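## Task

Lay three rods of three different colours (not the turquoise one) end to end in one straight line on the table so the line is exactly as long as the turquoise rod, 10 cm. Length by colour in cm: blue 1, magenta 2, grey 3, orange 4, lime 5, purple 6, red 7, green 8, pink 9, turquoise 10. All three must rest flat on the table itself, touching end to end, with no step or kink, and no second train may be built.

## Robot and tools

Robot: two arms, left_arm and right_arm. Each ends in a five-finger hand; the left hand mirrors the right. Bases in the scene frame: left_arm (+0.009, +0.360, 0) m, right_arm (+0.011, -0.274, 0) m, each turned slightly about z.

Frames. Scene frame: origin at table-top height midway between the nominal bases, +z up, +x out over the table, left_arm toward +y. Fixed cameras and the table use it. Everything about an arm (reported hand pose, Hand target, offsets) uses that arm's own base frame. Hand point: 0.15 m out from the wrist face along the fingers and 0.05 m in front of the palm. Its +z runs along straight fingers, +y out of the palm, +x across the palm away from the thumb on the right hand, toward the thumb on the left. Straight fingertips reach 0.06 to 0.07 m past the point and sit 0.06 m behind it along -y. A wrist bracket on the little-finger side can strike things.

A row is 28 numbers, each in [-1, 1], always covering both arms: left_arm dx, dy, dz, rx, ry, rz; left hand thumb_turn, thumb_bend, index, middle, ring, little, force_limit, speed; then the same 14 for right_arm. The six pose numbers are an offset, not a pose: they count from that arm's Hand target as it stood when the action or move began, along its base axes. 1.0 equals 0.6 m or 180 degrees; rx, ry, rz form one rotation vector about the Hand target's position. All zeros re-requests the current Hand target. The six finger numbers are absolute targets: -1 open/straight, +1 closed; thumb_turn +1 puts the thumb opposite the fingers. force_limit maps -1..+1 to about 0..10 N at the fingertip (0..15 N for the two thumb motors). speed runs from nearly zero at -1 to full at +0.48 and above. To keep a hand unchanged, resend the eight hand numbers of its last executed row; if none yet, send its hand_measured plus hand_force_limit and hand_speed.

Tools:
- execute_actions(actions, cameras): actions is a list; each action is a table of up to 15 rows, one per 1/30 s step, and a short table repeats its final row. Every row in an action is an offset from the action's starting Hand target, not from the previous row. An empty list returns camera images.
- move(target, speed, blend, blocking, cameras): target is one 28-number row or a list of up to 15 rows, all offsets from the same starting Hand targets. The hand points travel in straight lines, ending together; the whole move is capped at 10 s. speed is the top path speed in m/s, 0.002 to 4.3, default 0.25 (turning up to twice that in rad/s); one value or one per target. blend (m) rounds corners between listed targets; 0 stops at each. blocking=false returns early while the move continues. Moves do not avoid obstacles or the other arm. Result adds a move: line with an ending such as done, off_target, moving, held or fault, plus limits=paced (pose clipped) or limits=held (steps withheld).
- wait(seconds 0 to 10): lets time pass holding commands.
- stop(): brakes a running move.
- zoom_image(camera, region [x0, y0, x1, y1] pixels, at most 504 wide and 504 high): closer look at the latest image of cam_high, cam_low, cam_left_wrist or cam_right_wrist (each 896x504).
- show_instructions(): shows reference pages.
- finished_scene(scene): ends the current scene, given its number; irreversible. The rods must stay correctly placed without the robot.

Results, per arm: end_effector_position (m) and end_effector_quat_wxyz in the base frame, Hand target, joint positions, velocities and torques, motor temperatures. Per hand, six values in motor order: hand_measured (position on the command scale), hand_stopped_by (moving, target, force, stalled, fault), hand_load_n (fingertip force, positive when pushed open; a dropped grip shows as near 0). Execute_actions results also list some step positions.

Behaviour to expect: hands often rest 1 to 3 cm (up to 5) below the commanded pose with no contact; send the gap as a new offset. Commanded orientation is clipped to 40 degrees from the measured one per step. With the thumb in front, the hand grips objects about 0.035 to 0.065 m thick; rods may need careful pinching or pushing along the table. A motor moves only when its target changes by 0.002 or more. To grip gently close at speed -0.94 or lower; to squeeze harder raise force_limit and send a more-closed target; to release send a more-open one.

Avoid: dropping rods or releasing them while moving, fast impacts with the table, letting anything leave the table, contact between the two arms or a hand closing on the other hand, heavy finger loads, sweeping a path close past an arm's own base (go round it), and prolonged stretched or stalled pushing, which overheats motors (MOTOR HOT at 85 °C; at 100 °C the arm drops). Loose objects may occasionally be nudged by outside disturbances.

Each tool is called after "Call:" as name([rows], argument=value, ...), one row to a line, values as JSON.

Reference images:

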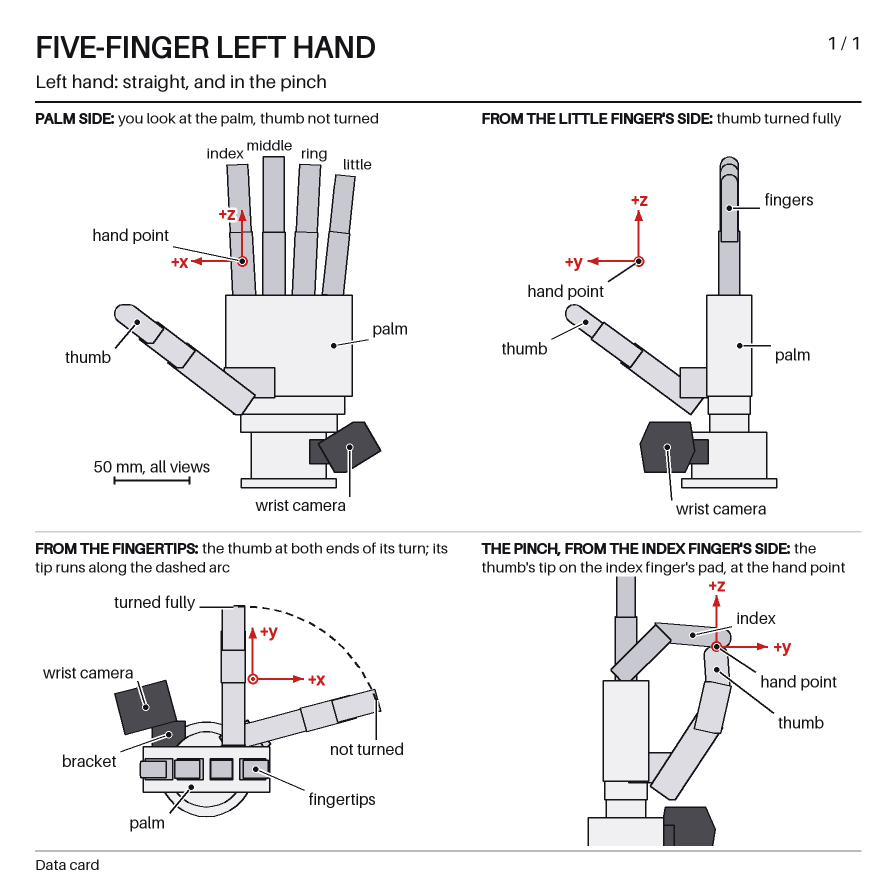

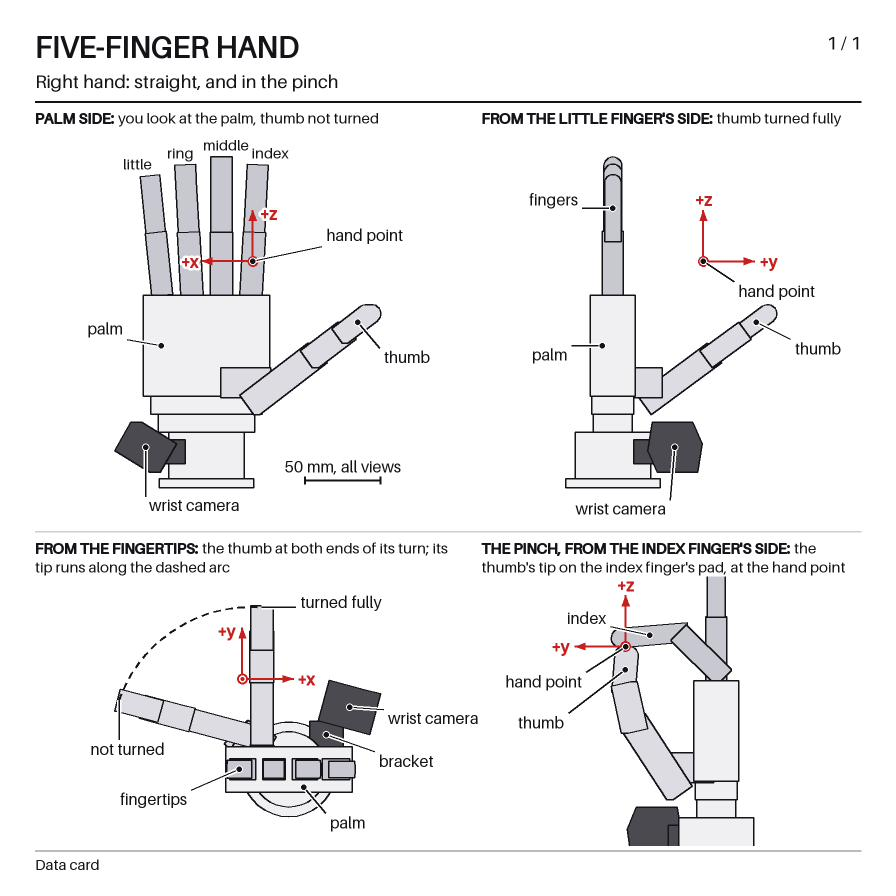

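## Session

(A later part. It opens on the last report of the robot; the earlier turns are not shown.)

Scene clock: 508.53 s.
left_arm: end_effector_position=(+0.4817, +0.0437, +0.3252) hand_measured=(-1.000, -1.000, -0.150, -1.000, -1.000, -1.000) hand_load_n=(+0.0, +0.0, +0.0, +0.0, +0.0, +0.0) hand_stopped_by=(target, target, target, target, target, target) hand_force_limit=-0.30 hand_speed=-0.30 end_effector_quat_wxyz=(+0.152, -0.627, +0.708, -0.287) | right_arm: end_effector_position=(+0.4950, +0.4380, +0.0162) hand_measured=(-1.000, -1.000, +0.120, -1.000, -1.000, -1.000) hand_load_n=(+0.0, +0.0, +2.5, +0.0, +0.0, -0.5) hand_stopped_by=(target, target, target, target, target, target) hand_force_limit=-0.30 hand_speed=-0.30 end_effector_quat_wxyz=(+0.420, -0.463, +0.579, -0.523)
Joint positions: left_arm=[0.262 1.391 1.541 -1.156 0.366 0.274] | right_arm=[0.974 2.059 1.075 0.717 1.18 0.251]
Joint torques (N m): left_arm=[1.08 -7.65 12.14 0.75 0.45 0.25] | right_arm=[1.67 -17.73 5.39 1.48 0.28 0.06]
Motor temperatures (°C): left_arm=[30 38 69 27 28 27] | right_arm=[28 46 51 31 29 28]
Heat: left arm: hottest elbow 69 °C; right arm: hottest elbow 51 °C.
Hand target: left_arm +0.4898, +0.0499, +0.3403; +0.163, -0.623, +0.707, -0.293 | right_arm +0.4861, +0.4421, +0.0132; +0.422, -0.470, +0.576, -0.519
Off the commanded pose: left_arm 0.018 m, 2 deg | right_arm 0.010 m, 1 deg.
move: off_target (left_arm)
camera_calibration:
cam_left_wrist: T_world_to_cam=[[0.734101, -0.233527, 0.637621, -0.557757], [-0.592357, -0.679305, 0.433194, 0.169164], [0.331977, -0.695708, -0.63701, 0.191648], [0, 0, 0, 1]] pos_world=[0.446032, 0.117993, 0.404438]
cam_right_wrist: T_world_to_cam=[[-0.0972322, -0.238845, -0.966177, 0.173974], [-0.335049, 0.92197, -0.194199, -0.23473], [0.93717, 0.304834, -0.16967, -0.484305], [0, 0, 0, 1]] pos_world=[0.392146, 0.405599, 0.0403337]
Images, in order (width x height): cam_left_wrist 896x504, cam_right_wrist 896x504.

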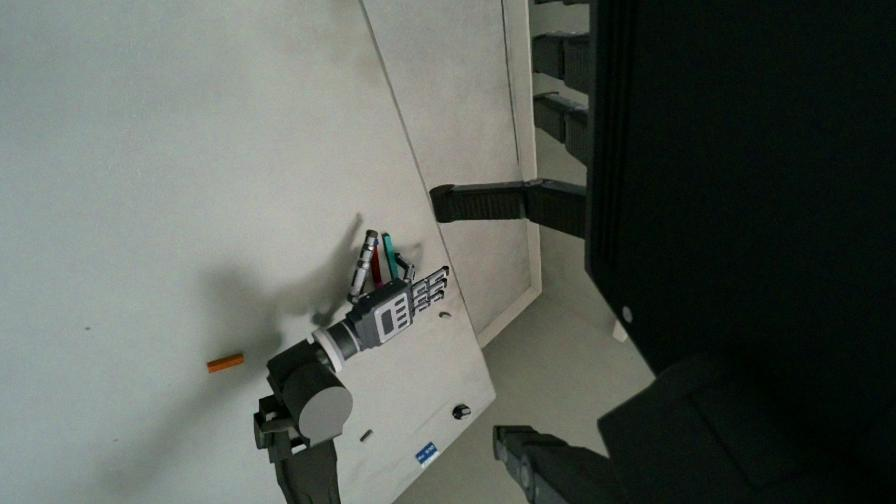

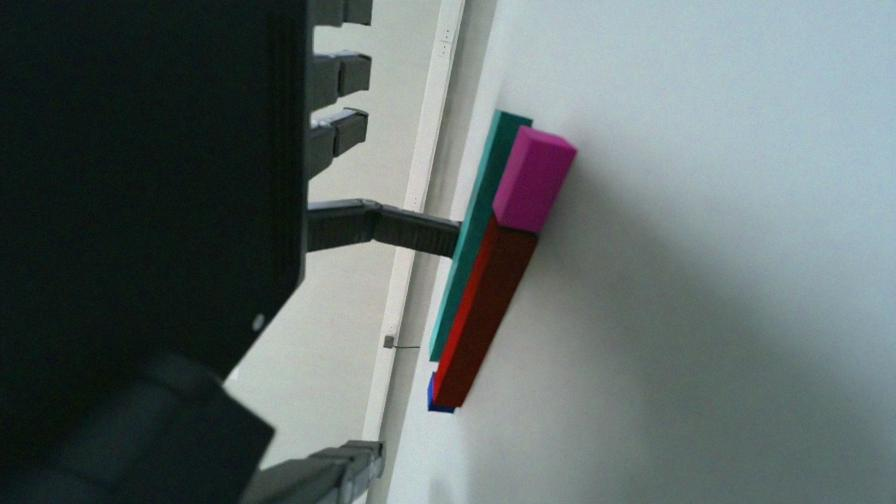

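Call:
move([
  [0,0,0,0,0,0,-1,-1,-0.15,-1,-1,-1,-0.3,-0.3,-0.0272,0.0195,0.002,0,0,0,-1,-1,0.12,-1,-1,-1,-0.3,-0.3],
], speed=[0.03], cameras=["cam_left_wrist", "cam_right_wrist"])

Call:
zoom_image(camera="cam_left_wrist", region=[340, 200, 460, 320])

Call:
zoom_image(camera="cam_right_wrist", region=[400, 90, 640, 430])

Scene clock: 518.73 s.
left_arm: end_effector_position=(+0.4817, +0.0437, +0.3252) hand_measured=(-1.000, -1.000, -0.150, -1.000, -1.000, -1.000) hand_load_n=(+0.0, +0.0, +0.0, +0.0, +0.0, +0.0) hand_stopped_by=(target, target, target, target, target, target) hand_force_limit=-0.30 hand_speed=-0.30 end_effector_quat_wxyz=(+0.152, -0.627, +0.708, -0.287) | right_arm: end_effector_position=(+0.4793, +0.4473, +0.0163) hand_measured=(-1.000, -1.000, +0.120, -1.000, -1.000, -1.000) hand_load_n=(-0.5, +0.0, +2.5, +0.0, +0.0, +0.0) hand_stopped_by=(target, target, target, target, target, target) hand_force_limit=-0.30 hand_speed=-0.30 end_effector_quat_wxyz=(+0.421, -0.460, +0.581, -0.523)
Joint positions: left_arm=[0.262 1.391 1.541 -1.156 0.366 0.274] | right_arm=[1.008 2.056 1.075 0.695 1.217 0.278]
Joint torques (N m): left_arm=[1.55 -8 12.22 0.66 0.48 0.25] | right_arm=[1.85 -17.79 5.9 0.92 0.28 0.07]
Motor temperatures (°C): left_arm=[30 38 69 27 28 27] | right_arm=[28 46 50 31 29 28]
Heat: left arm: hottest elbow 69 °C; right arm: hottest elbow 50 °C.
Hand target: left_arm +0.4898, +0.0499, +0.3403; +0.163, -0.623, +0.707, -0.293 | right_arm +0.4699, +0.4537, +0.0146; +0.422, -0.469, +0.576, -0.519
Off the commanded pose: left_arm 0.018 m, 2 deg | right_arm 0.012 m, 1 deg.
move: off_target (left_arm, right_arm)
camera_calibration:
cam_left_wrist: T_world_to_cam=[[0.734101, -0.233527, 0.637621, -0.557757], [-0.592357, -0.679305, 0.433194, 0.169164], [0.331977, -0.695708, -0.63701, 0.191648], [0, 0, 0, 1]] pos_world=[0.446032, 0.117993, 0.404438]
cam_right_wrist: T_world_to_cam=[[-0.0950618, -0.234745, -0.967398, 0.172001], [-0.331105, 0.923924, -0.191659, -0.25143], [0.938793, 0.30209, -0.165555, -0.472041], [0, 0, 0, 1]] pos_world=[0.37625, 0.415278, 0.0400558]
Images, in order (width x height): cam_left_wrist 896x504, cam_right_wrist 896x504.

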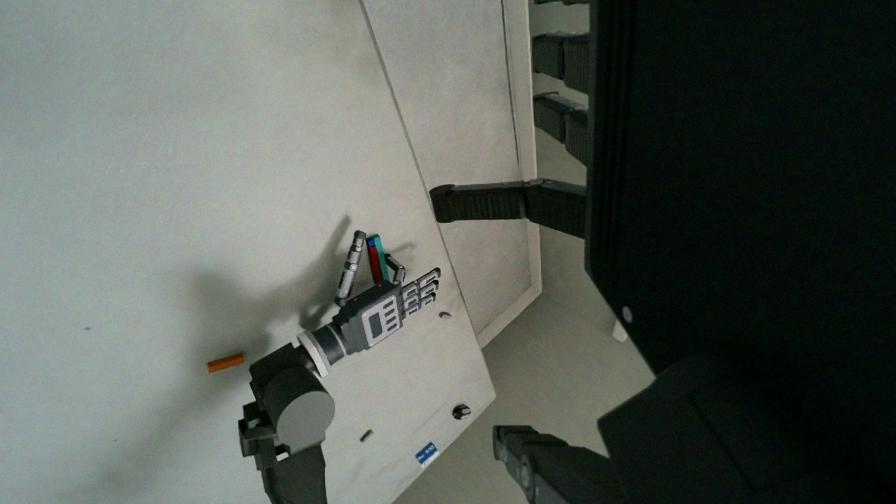

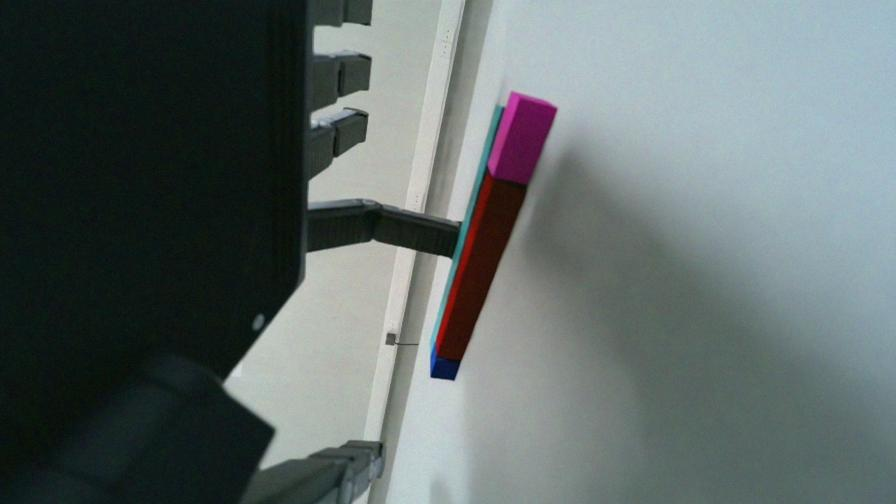

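Scaled by 4.200 from the camera's 896x504 image, which has a finer 1280x720 frame.

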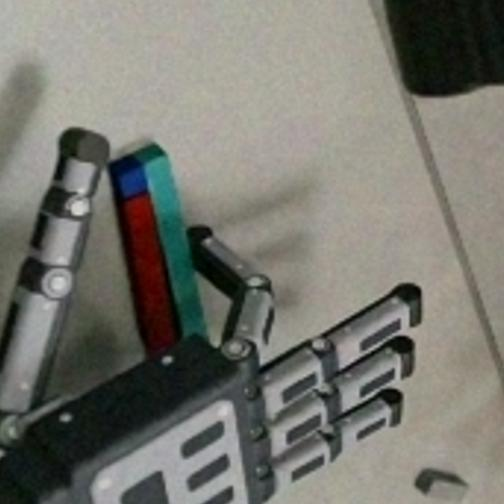

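Scaled by 1.482 from the camera's 896x504 image, which has a finer 1280x720 frame.

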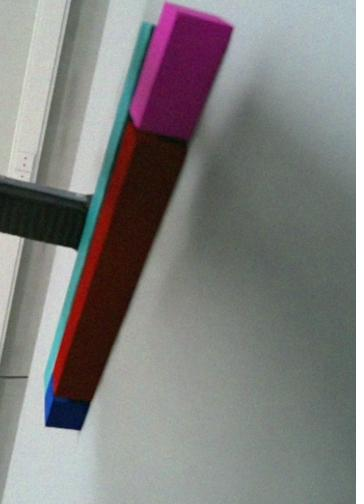

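Call:
move([
  [0,0,0,0,0,0,-1,-1,-0.15,-1,-1,-1,-0.3,-0.3,-0.0163,0.0033,0.0,0,0,0,-1,-1,0.12,-1,-1,-1,-0.3,-0.3],
], speed=[0.03], cameras=["cam_left_wrist", "cam_right_wrist"])

Call:
zoom_image(camera="cam_left_wrist", region=[340, 200, 460, 320])

Call:
zoom_image(camera="cam_right_wrist", region=[400, 60, 640, 400])

Scene clock: 524.33 s.
left_arm: end_effector_position=(+0.4817, +0.0437, +0.3252) hand_measured=(-1.000, -1.000, -0.150, -1.000, -1.000, -1.000) hand_load_n=(+0.0, +0.0, +0.0, +0.0, +0.0, +0.0) hand_stopped_by=(target, target, target, target, target, target) hand_force_limit=-0.30 hand_speed=-0.30 end_effector_quat_wxyz=(+0.152, -0.627, +0.708, -0.287) | right_arm: end_effector_position=(+0.4695, +0.4518, +0.0164) hand_measured=(-1.000, -1.000, +0.120, -1.000, -1.000, -1.000) hand_load_n=(-0.5, +0.0, +2.0, +0.0, +0.0, +0.0) hand_stopped_by=(target, target, target, target, target, target) hand_force_limit=-0.30 hand_speed=-0.30 end_effector_quat_wxyz=(+0.423, -0.460, +0.581, -0.522)
Joint positions: left_arm=[0.262 1.391 1.541 -1.156 0.366 0.274] | right_arm=[1.027 2.051 1.069 0.682 1.232 0.295]
Joint torques (N m): left_arm=[1.44 -7.77 12.15 0.61 0.47 0.23] | right_arm=[1.79 -17.9 5.52 0.96 0.33 0.07]
Motor temperatures (°C): left_arm=[30 38 69 27 28 27] | right_arm=[28 47 49 30 29 28]
Heat: left arm: hottest elbow 69 °C; right arm: hottest elbow 49 °C.
Hand target: left_arm +0.4898, +0.0499, +0.3403; +0.163, -0.623, +0.707, -0.293 | right_arm +0.4601, +0.4556, +0.0145; +0.422, -0.469, +0.576, -0.519
Off the commanded pose: left_arm 0.018 m, 2 deg | right_arm 0.010 m, 1 deg.
move: off_target (left_arm)
camera_calibration:
cam_left_wrist: T_world_to_cam=[[0.734101, -0.233527, 0.637621, -0.557757], [-0.592357, -0.679305, 0.433194, 0.169164], [0.331977, -0.695708, -0.63701, 0.191648], [0, 0, 0, 1]] pos_world=[0.446032, 0.117993, 0.404438]
cam_right_wrist: T_world_to_cam=[[-0.0939535, -0.232463, -0.968057, 0.17069], [-0.333625, 0.923488, -0.189381, -0.257332], [0.938012, 0.305175, -0.16432, -0.465196], [0, 0, 0, 1]] pos_world=[0.366544, 0.419289, 0.0400628]
Images, in order (width x height): cam_left_wrist 896x504, cam_right_wrist 896x504.

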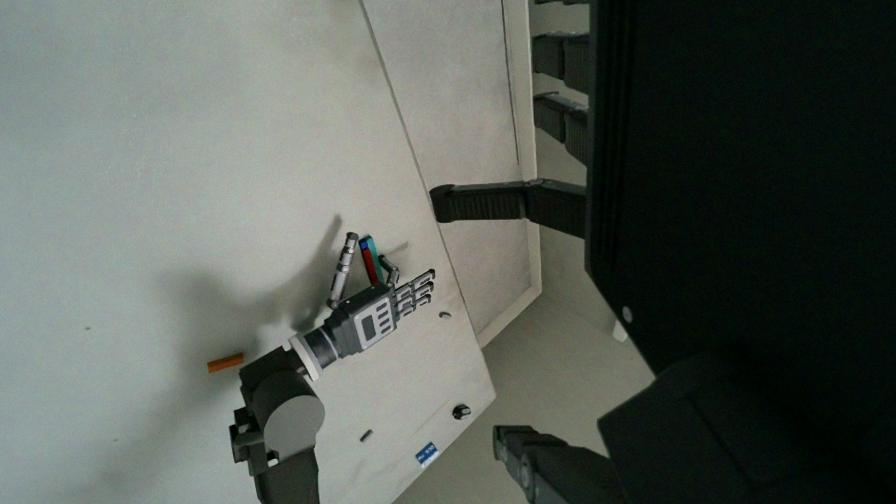

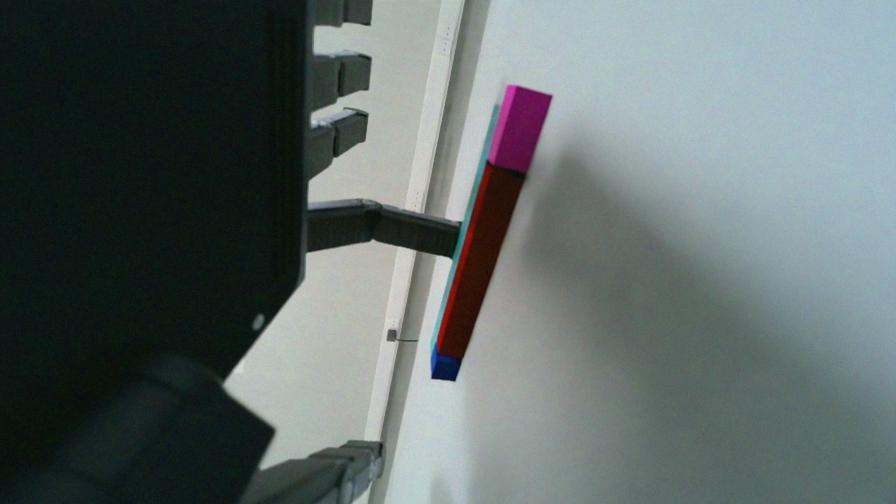

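Scaled by 4.200 from the camera's 896x504 image, which has a finer 1280x720 frame.

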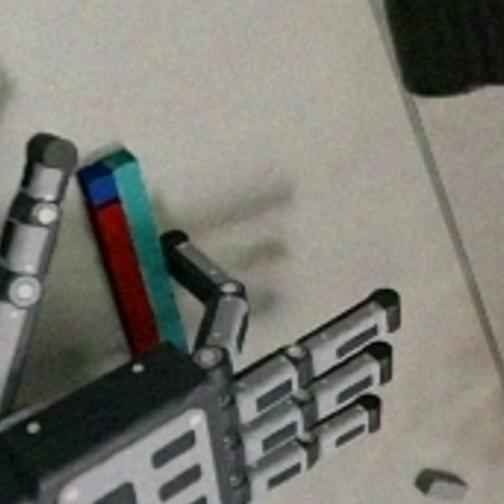

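Scaled by 1.482 from the camera's 896x504 image, which has a finer 1280x720 frame.

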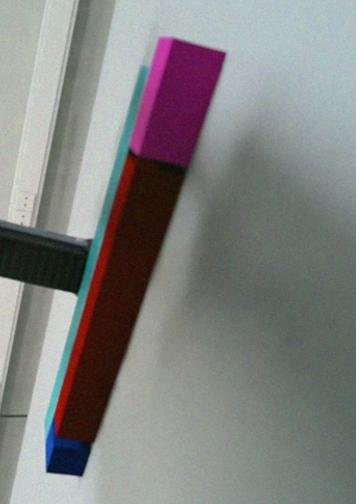

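Call:
move([
  [0,0,0,0,0,0,-1,-1,-0.15,-1,-1,-1,-0.3,-0.3,0.042,-0.008,0.0,0,0,0,-1,-1,0.12,-1,-1,-1,-0.3,-0.3],
  [0,0,0,0,0,0,-1,-1,-0.15,-1,-1,-1,-0.3,-0.3,0.042,-0.008,0.13,0,0,0,-1,-1,0.12,-1,-1,-1,-0.3,-0.3],
  [0,0,0,0,0,0,-1,-1,-0.15,-1,-1,-1,-0.3,-0.3,-0.06,-0.124,0.125,0,0,0,-1,-1,0.12,-1,-1,-1,-0.3,-0.3],
], speed=[0.04, 0.08, 0.1], cameras=["cam_left_wrist", "cam_right_wrist"])

Call:
zoom_image(camera="cam_left_wrist", region=[330, 200, 450, 320])

Call:
zoom_image(camera="cam_right_wrist", region=[500, 150, 740, 504])

Scene clock: 539.30 s.
left_arm: end_effector_position=(+0.4817, +0.0437, +0.3252) hand_measured=(-1.000, -1.000, -0.150, -1.000, -1.000, -1.000) hand_load_n=(+0.0, +0.0, +0.0, +0.0, +0.0, +0.0) hand_stopped_by=(target, target, target, target, target, target) hand_force_limit=-0.30 hand_speed=-0.30 end_effector_quat_wxyz=(+0.152, -0.627, +0.708, -0.287) | right_arm: end_effector_position=(+0.4254, +0.3738, +0.0765) hand_measured=(-1.000, -1.000, +0.120, -1.000, -1.000, -1.000) hand_load_n=(-0.5, +0.0, +0.0, +0.0, -0.5, +0.0) hand_stopped_by=(target, target, target, target, target, target) hand_force_limit=-0.30 hand_speed=-0.30 end_effector_quat_wxyz=(+0.405, -0.482, +0.572, -0.526)
Joint positions: left_arm=[0.262 1.391 1.541 -1.156 0.366 0.274] | right_arm=[1.019 1.746 0.818 0.583 1.214 0.281]
Joint torques (N m): left_arm=[0.85 -7.82 12.19 0.75 0.49 0.24] | right_arm=[1.26 -14.86 7.15 2.19 0.56 0.1]
Motor temperatures (°C): left_arm=[30 38 69 27 28 27] | right_arm=[28 47 48 30 29 28]
Heat: left arm: hottest elbow 69 °C; right arm: hottest elbow 48 °C.
Hand target: left_arm +0.4898, +0.0499, +0.3403; +0.163, -0.623, +0.707, -0.293 | right_arm +0.4241, +0.3813, +0.0896; +0.423, -0.469, +0.576, -0.519
Off the commanded pose: left_arm 0.018 m, 2 deg | right_arm 0.015 m, 3 deg.
move: off_target (left_arm, right_arm)
camera_calibration:
cam_left_wrist: T_world_to_cam=[[0.734101, -0.233527, 0.637621, -0.557757], [-0.592357, -0.679305, 0.433194, 0.169164], [0.331977, -0.695708, -0.63701, 0.191648], [0, 0, 0, 1]] pos_world=[0.446032, 0.117993, 0.404438]
cam_right_wrist: T_world_to_cam=[[-0.12156, -0.281066, -0.951959, 0.23523], [-0.349818, 0.909666, -0.223909, -0.174017], [0.928897, 0.305794, -0.208901, -0.383179], [0, 0, 0, 1]] pos_world=[0.323654, 0.341586, 0.104919]
Images, in order (width x height): cam_left_wrist 896x504, cam_right_wrist 896x504.

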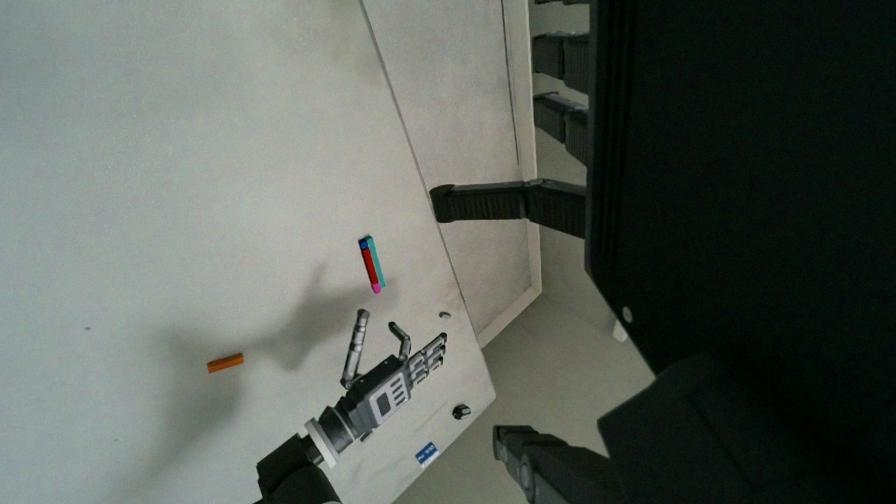

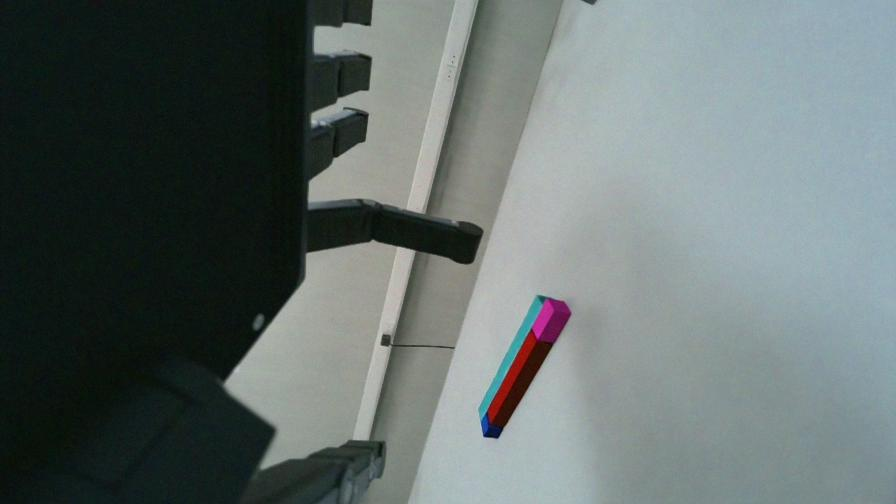

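Scaled by 4.200 from the camera's 896x504 image, which has a finer 1280x720 frame.

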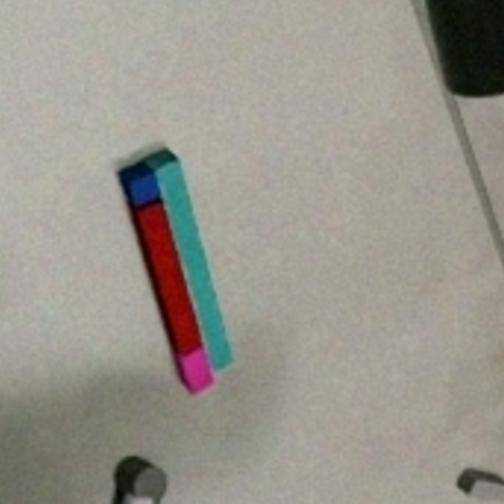

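Scaled by 1.424 from the camera's 896x504 image, which has a finer 1280x720 frame.

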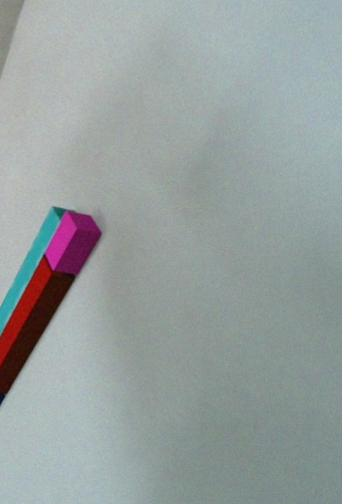

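Call:
zoom_image(camera="cam_right_wrist", region=[470, 285, 590, 445])

Call:
zoom_image(camera="cam_left_wrist", region=[350, 225, 400, 300])

Scaled by 3.150 from the camera's 896x504 image, which has a finer 1280x720 frame.

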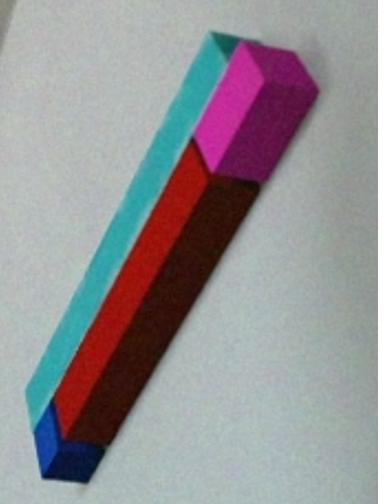

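Scaled by 6.720 from the camera's 896x504 image, which has a finer 1280x720 frame.

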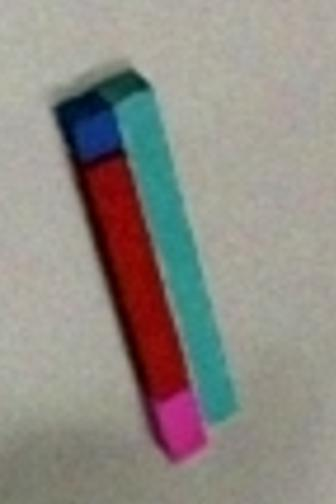

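Call:
move([
  [0,0,0,0,0,0,-1,-1,-0.15,-1,-1,-1,-0.3,-0.3,0.007,0,-0.122,0,0,0,-1,-1,0.12,-1,-1,-1,-0.3,-0.3],
], speed=[0.08], cameras=["cam_left_wrist", "cam_right_wrist"])

Call:
zoom_image(camera="cam_right_wrist", region=[370, 190, 550, 480])

Call:
zoom_image(camera="cam_left_wrist", region=[330, 220, 430, 320])

Scene clock: 550.97 s.
left_arm: end_effector_position=(+0.4817, +0.0437, +0.3252) hand_measured=(-1.000, -1.000, -0.150, -1.000, -1.000, -1.000) hand_load_n=(+0.0, +0.0, -0.5, +0.0, +0.0, +0.0) hand_stopped_by=(target, target, target, target, target, target) hand_force_limit=-0.30 hand_speed=-0.30 end_effector_quat_wxyz=(+0.152, -0.627, +0.708, -0.287) | right_arm: end_effector_position=(+0.4280, +0.3785, +0.0183) hand_measured=(-1.000, -1.000, +0.120, -1.000, -1.000, -1.000) hand_load_n=(-0.5, +0.0, +0.0, -0.5, +0.0, +0.0) hand_stopped_by=(target, target, target, target, target, target) hand_force_limit=-0.30 hand_speed=-0.30 end_effector_quat_wxyz=(+0.418, -0.471, +0.576, -0.521)
Joint positions: left_arm=[0.262 1.391 1.541 -1.156 0.366 0.274] | right_arm=[1.019 1.916 0.81 0.794 1.213 0.284]
Joint torques (N m): left_arm=[1.32 -7.82 12.18 0.68 0.47 0.26] | right_arm=[0.73 -13.45 5.59 2.24 0.3 0.02]
Motor temperatures (°C): left_arm=[30 38 70 27 28 27] | right_arm=[28 46 48 31 29 28]
Heat: left arm: hottest elbow 70 °C; right arm: hottest elbow 48 °C.
Hand target: left_arm +0.4898, +0.0499, +0.3403; +0.163, -0.623, +0.707, -0.293 | right_arm +0.4283, +0.3813, +0.0163; +0.422, -0.469, +0.576, -0.519
Off the commanded pose: left_arm 0.018 m, 2 deg | right_arm 0.003 m, 1 deg.
move: off_target (left_arm)
camera_calibration:
cam_left_wrist: T_world_to_cam=[[0.734101, -0.233527, 0.637621, -0.557757], [-0.592357, -0.679305, 0.433194, 0.169164], [0.331977, -0.695708, -0.63701, 0.191648], [0, 0, 0, 1]] pos_world=[0.446032, 0.117993, 0.404438]
cam_right_wrist: T_world_to_cam=[[-0.104392, -0.251063, -0.962325, 0.163005], [-0.347028, 0.91599, -0.20133, -0.194333], [0.932027, 0.312936, -0.182748, -0.4037], [0, 0, 0, 1]] pos_world=[0.325837, 0.345263, 0.0439633]
Images, in order (width x height): cam_left_wrist 896x504, cam_right_wrist 896x504.

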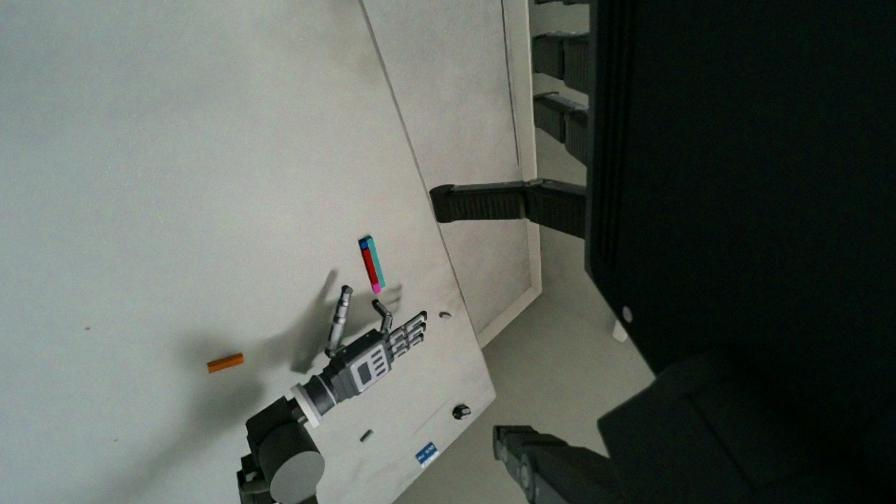

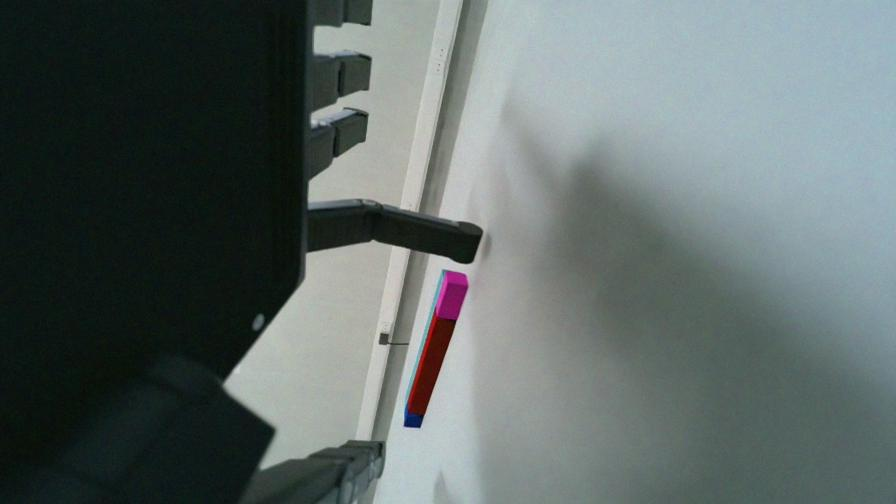

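Scaled by 1.738 from the camera's 896x504 image, which has a finer 1280x720 frame.

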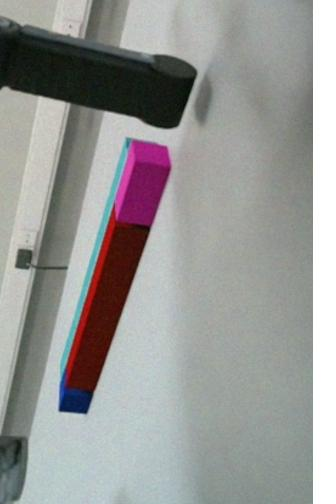

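Scaled by 5.040 from the camera's 896x504 image, which has a finer 1280x720 frame.

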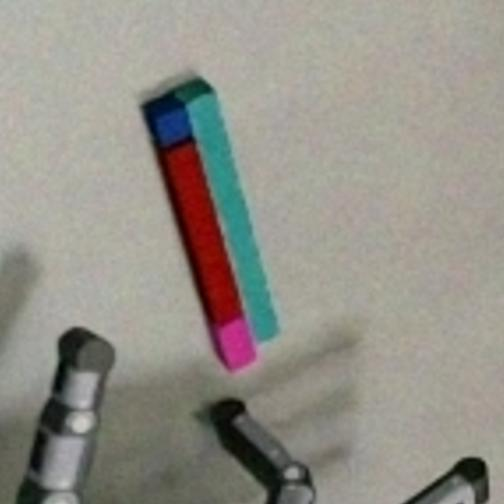

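Call:
move([
  [0,0,0,0,0,0,-1,-1,-0.15,-1,-1,-1,-0.3,-0.3,0.018,0.0428,-0.002,0,0,0,-1,-1,0.12,-1,-1,-1,-0.3,-0.3],
], speed=[0.04], cameras=["cam_left_wrist", "cam_right_wrist"])

Call:
zoom_image(camera="cam_right_wrist", region=[370, 190, 550, 440])

Call:
zoom_image(camera="cam_left_wrist", region=[330, 220, 430, 320])

Scene clock: 560.97 s.
left_arm: end_effector_position=(+0.4817, +0.0437, +0.3252) hand_measured=(-1.000, -1.000, -0.150, -1.000, -1.000, -1.000) hand_load_n=(+0.0, +0.0, +0.0, +0.0, +0.0, +0.0) hand_stopped_by=(target, target, target, target, target, target) hand_force_limit=-0.30 hand_speed=-0.30 end_effector_quat_wxyz=(+0.152, -0.627, +0.708, -0.287) | right_arm: end_effector_position=(+0.4370, +0.3934, +0.0157) hand_measured=(-1.000, -1.000, +0.120, -1.000, -1.000, -1.000) hand_load_n=(+0.0, +0.0, +0.0, +0.0, -0.5, -0.5) hand_stopped_by=(target, target, target, target, target, target) hand_force_limit=-0.30 hand_speed=-0.30 end_effector_quat_wxyz=(+0.418, -0.470, +0.576, -0.522)
Joint positions: left_arm=[0.262 1.391 1.541 -1.156 0.366 0.274] | right_arm=[1.02 1.949 0.863 0.774 1.215 0.284]
Joint torques (N m): left_arm=[1.08 -8.18 12.16 0.68 0.47 0.25] | right_arm=[1.44 -13.51 8.34 1.2 0.54 0.08]
Motor temperatures (°C): left_arm=[30 38 70 27 28 27] | right_arm=[28 46 47 31 29 28]
Heat: left arm: hottest elbow 70 °C; right arm: hottest elbow 47 °C.
Hand target: left_arm +0.4898, +0.0499, +0.3403; +0.163, -0.623, +0.707, -0.293 | right_arm +0.4390, +0.4070, +0.0152; +0.422, -0.469, +0.576, -0.519
Off the commanded pose: left_arm 0.018 m, 2 deg | right_arm 0.014 m, 1 deg.
move: off_target (left_arm, right_arm)
camera_calibration:
cam_left_wrist: T_world_to_cam=[[0.734101, -0.233527, 0.637621, -0.557757], [-0.592357, -0.679305, 0.433194, 0.169164], [0.331977, -0.695708, -0.63701, 0.191648], [0, 0, 0, 1]] pos_world=[0.446032, 0.117993, 0.404438]
cam_right_wrist: T_world_to_cam=[[-0.1038, -0.250682, -0.962488, 0.164705], [-0.345517, 0.916534, -0.201451, -0.206328], [0.932654, 0.311646, -0.181752, -0.417016], [0, 0, 0, 1]] pos_world=[0.334738, 0.360356, 0.0411685]
Images, in order (width x height): cam_left_wrist 896x504, cam_right_wrist 896x504.

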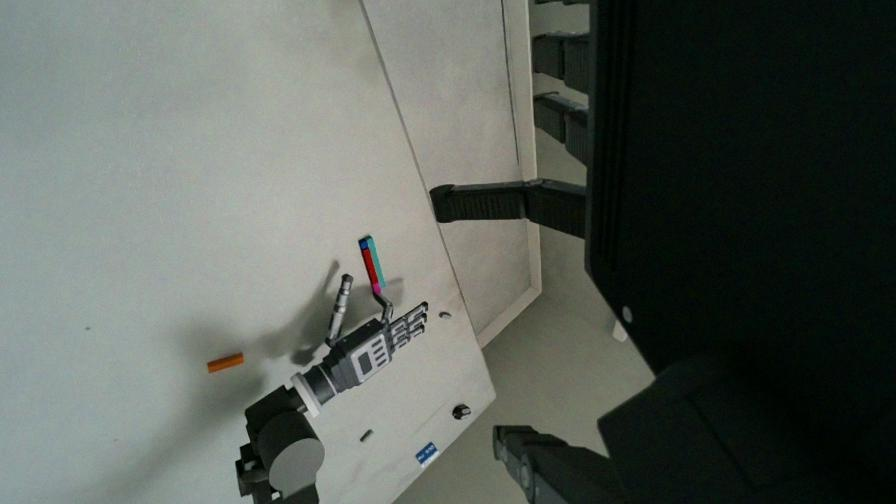

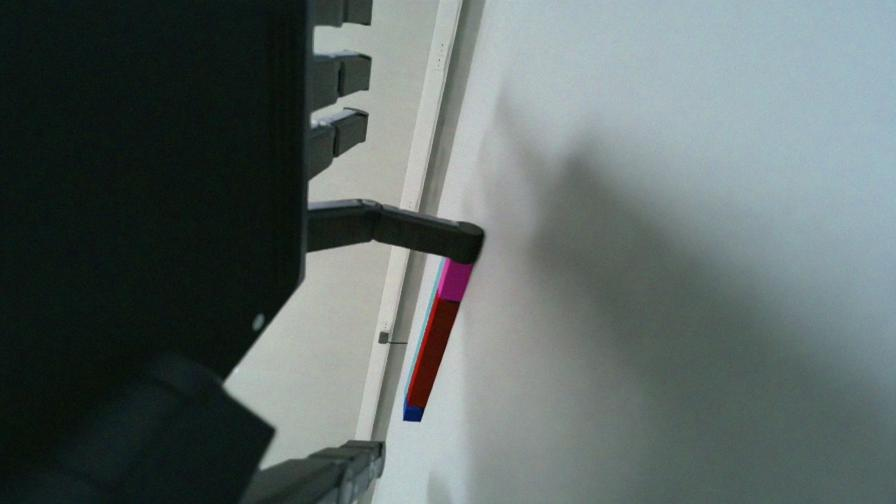

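Scaled by 2.016 from the camera's 896x504 image, which has a finer 1280x720 frame.

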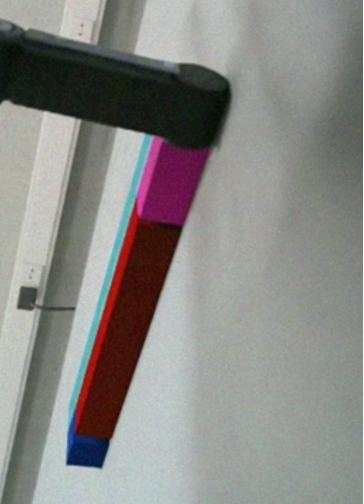

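Scaled by 5.040 from the camera's 896x504 image, which has a finer 1280x720 frame.

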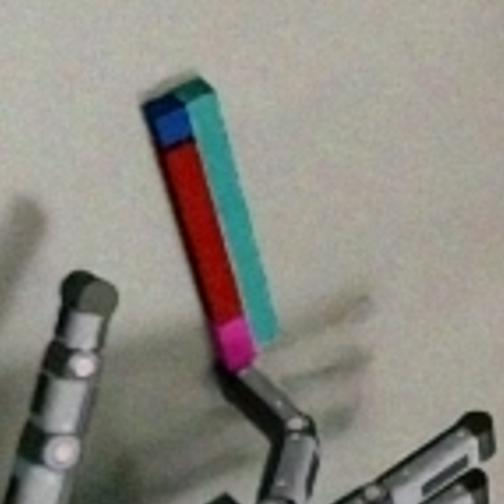

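Call:
move([
  [0,0,0,0,0,0,-1,-1,-0.15,-1,-1,-1,-0.3,-0.3,0.0035,0.0165,0,0,0,0,-1,-1,0.12,-1,-1,-1,-0.3,-0.3],
], speed=[0.03], cameras=["cam_left_wrist", "cam_right_wrist"])

Call:
zoom_image(camera="cam_right_wrist", region=[370, 190, 550, 440])

Call:
zoom_image(camera="cam_left_wrist", region=[340, 225, 400, 305])

Scene clock: 564.70 s.
left_arm: end_effector_position=(+0.4817, +0.0437, +0.3252) hand_measured=(-1.000, -1.000, -0.150, -1.000, -1.000, -1.000) hand_load_n=(-0.5, +0.0, +0.0, +0.0, +0.0, +0.0) hand_stopped_by=(target, target, target, target, target, target) hand_force_limit=-0.30 hand_speed=-0.30 end_effector_quat_wxyz=(+0.152, -0.627, +0.708, -0.287) | right_arm: end_effector_position=(+0.4390, +0.4024, +0.0158) hand_measured=(-1.000, -1.000, +0.120, -1.000, -1.000, -1.000) hand_load_n=(+0.0, +0.0, +0.0, -0.5, +0.0, +0.0) hand_stopped_by=(target, target, target, target, target, target) hand_force_limit=-0.30 hand_speed=-0.30 end_effector_quat_wxyz=(+0.416, -0.472, +0.575, -0.523)
Joint positions: left_arm=[0.262 1.391 1.541 -1.156 0.366 0.274] | right_arm=[1.026 1.96 0.89 0.753 1.222 0.285]
Joint torques (N m): left_arm=[1.08 -8 12.15 0.72 0.49 0.23] | right_arm=[1.32 -13.68 8.59 1.22 0.53 0.11]
Motor temperatures (°C): left_arm=[30 38 70 27 28 27] | right_arm=[28 46 47 31 29 28]
Heat: left arm: hottest elbow 70 °C; right arm: hottest elbow 47 °C.
Hand target: left_arm +0.4898, +0.0499, +0.3403; +0.163, -0.623, +0.707, -0.293 | right_arm +0.4411, +0.4169, +0.0151; +0.422, -0.469, +0.576, -0.519
Off the commanded pose: left_arm 0.018 m, 2 deg | right_arm 0.015 m, 1 deg.
move: off_target (left_arm, right_arm)
camera_calibration:
cam_left_wrist: T_world_to_cam=[[0.734101, -0.233527, 0.637621, -0.557757], [-0.592357, -0.679305, 0.433194, 0.169164], [0.331977, -0.695708, -0.63701, 0.191648], [0, 0, 0, 1]] pos_world=[0.446032, 0.117993, 0.404438]
cam_right_wrist: T_world_to_cam=[[-0.104474, -0.255047, -0.961268, 0.169357], [-0.345568, 0.915642, -0.205384, -0.213392], [0.93256, 0.310726, -0.183797, -0.421192], [0, 0, 0, 1]] pos_world=[0.336739, 0.36946, 0.0415568]
Images, in order (width x height): cam_left_wrist 896x504, cam_right_wrist 896x504.

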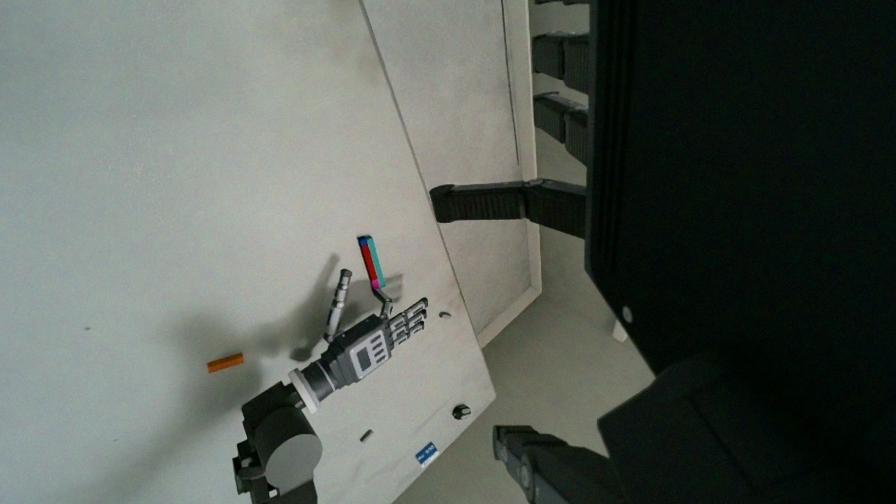

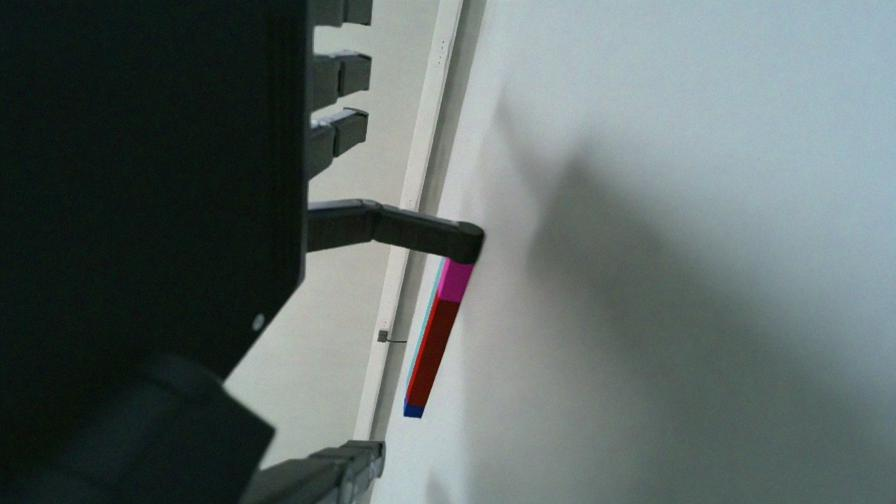

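Scaled by 2.016 from the camera's 896x504 image, which has a finer 1280x720 frame.

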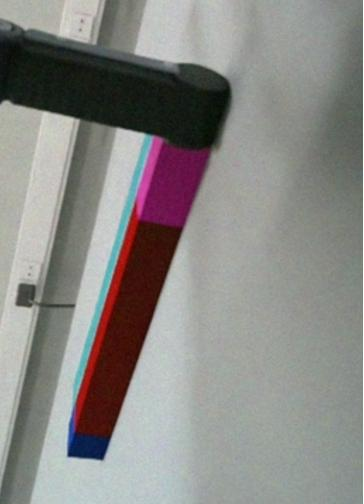

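Scaled by 6.300 from the camera's 896x504 image, which has a finer 1280x720 frame.

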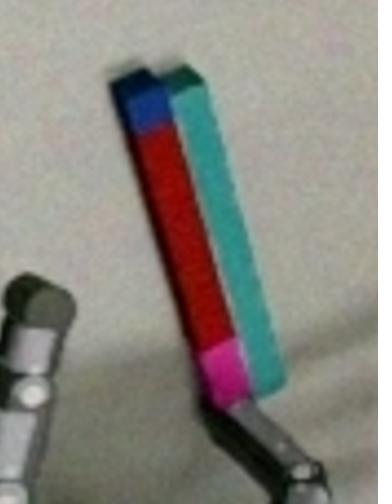

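Call:
move([
  [0,0,0,0,0,0,-1,-1,-0.15,-1,-1,-1,-0.3,-0.3,-0.01,-0.055,0,0,0,0,-1,-1,0.12,-1,-1,-1,-0.3,-0.3],
  [0,0,0,0,0,0,-1,-1,-0.15,-1,-1,-1,-0.3,-0.3,-0.04,-0.055,0.17,0,0,0,-1,-1,0.12,-1,-1,-1,-0.3,-0.3],
], speed=[0.04, 0.1], cameras=["cam_left_wrist", "cam_right_wrist"])

Call:
zoom_image(camera="cam_right_wrist", region=[470, 230, 610, 430])

Call:
zoom_image(camera="cam_left_wrist", region=[350, 225, 400, 300])

Scene clock: 571.73 s.
left_arm: end_effector_position=(+0.4817, +0.0437, +0.3252) hand_measured=(-1.000, -1.000, -0.150, -1.000, -1.000, -1.000) hand_load_n=(+0.0, +0.0, +0.0, +0.0, +0.0, +0.0) hand_stopped_by=(target, target, target, target, target, target) hand_force_limit=-0.30 hand_speed=-0.30 end_effector_quat_wxyz=(+0.152, -0.627, +0.708, -0.287) | right_arm: end_effector_position=(+0.4175, +0.3751, +0.1063) hand_measured=(-1.000, -1.000, +0.120, -1.000, -1.000, -1.000) hand_load_n=(-0.5, +0.0, +0.0, +0.0, +0.0, +0.0) hand_stopped_by=(target, target, target, target, target, target) hand_force_limit=-0.30 hand_speed=-0.30 end_effector_quat_wxyz=(+0.412, -0.476, +0.573, -0.524)
Joint positions: left_arm=[0.262 1.391 1.541 -1.156 0.366 0.274] | right_arm=[1.035 1.67 0.819 0.514 1.229 0.293]
Joint torques (N m): left_arm=[1.08 -7.71 12.19 0.7 0.47 0.25] | right_arm=[1.32 -13.45 8.95 1.21 0.58 0.11]
Motor temperatures (°C): left_arm=[30 38 70 27 28 27] | right_arm=[28 46 47 30 29 28]
Heat: left arm: hottest elbow 70 °C; right arm: hottest elbow 47 °C.
Hand target: left_arm +0.4898, +0.0499, +0.3403; +0.163, -0.623, +0.707, -0.293 | right_arm +0.4171, +0.3839, +0.1170; +0.422, -0.470, +0.576, -0.519
Off the commanded pose: left_arm 0.018 m, 2 deg | right_arm 0.014 m, 2 deg.
move: off_target (left_arm, right_arm)
camera_calibration:
cam_left_wrist: T_world_to_cam=[[0.734101, -0.233527, 0.637621, -0.557757], [-0.592357, -0.679305, 0.433194, 0.169164], [0.331977, -0.695708, -0.63701, 0.191648], [0, 0, 0, 1]] pos_world=[0.446032, 0.117993, 0.404438]
cam_right_wrist: T_world_to_cam=[[-0.110999, -0.266123, -0.957527, 0.253645], [-0.348654, 0.912671, -0.21324, -0.174004], [0.930655, 0.310176, -0.194091, -0.373882], [0, 0, 0, 1]] pos_world=[0.315443, 0.342279, 0.1332]
Images, in order (width x height): cam_left_wrist 896x504, cam_right_wrist 896x504.

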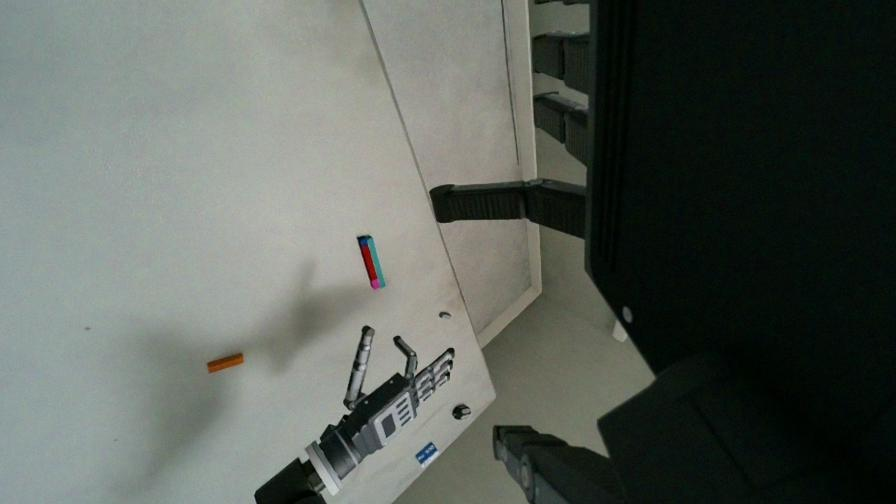

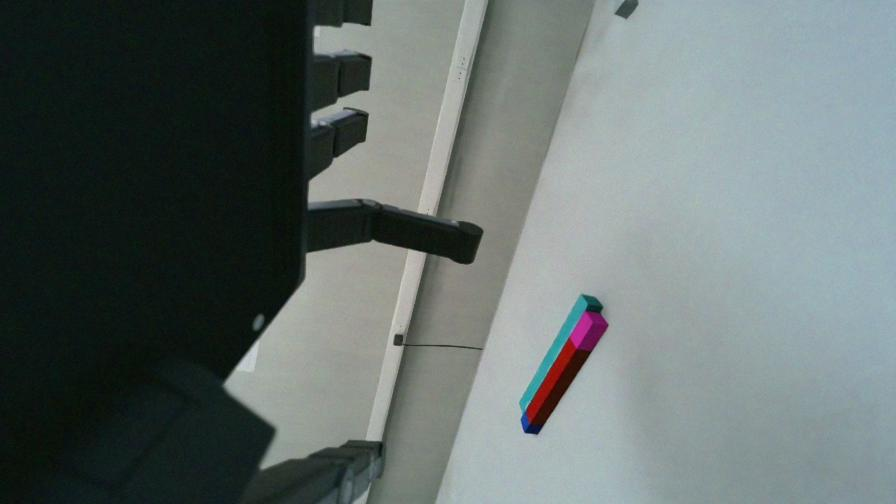

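Scaled by 2.520 from the camera's 896x504 image, which has a finer 1280x720 frame.

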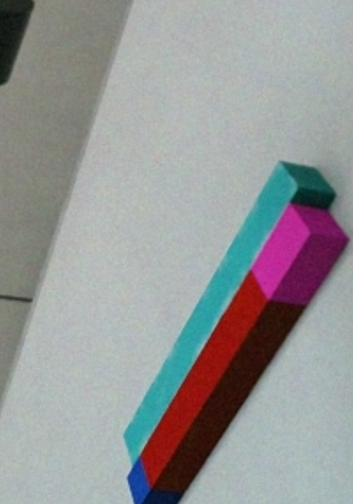

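Scaled by 6.720 from the camera's 896x504 image, which has a finer 1280x720 frame.

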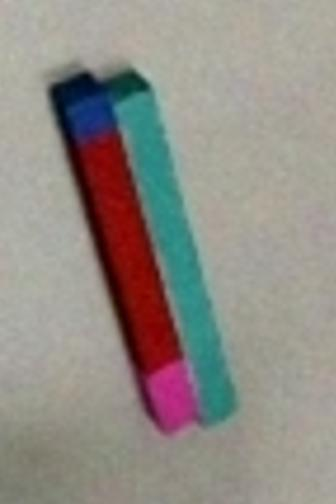

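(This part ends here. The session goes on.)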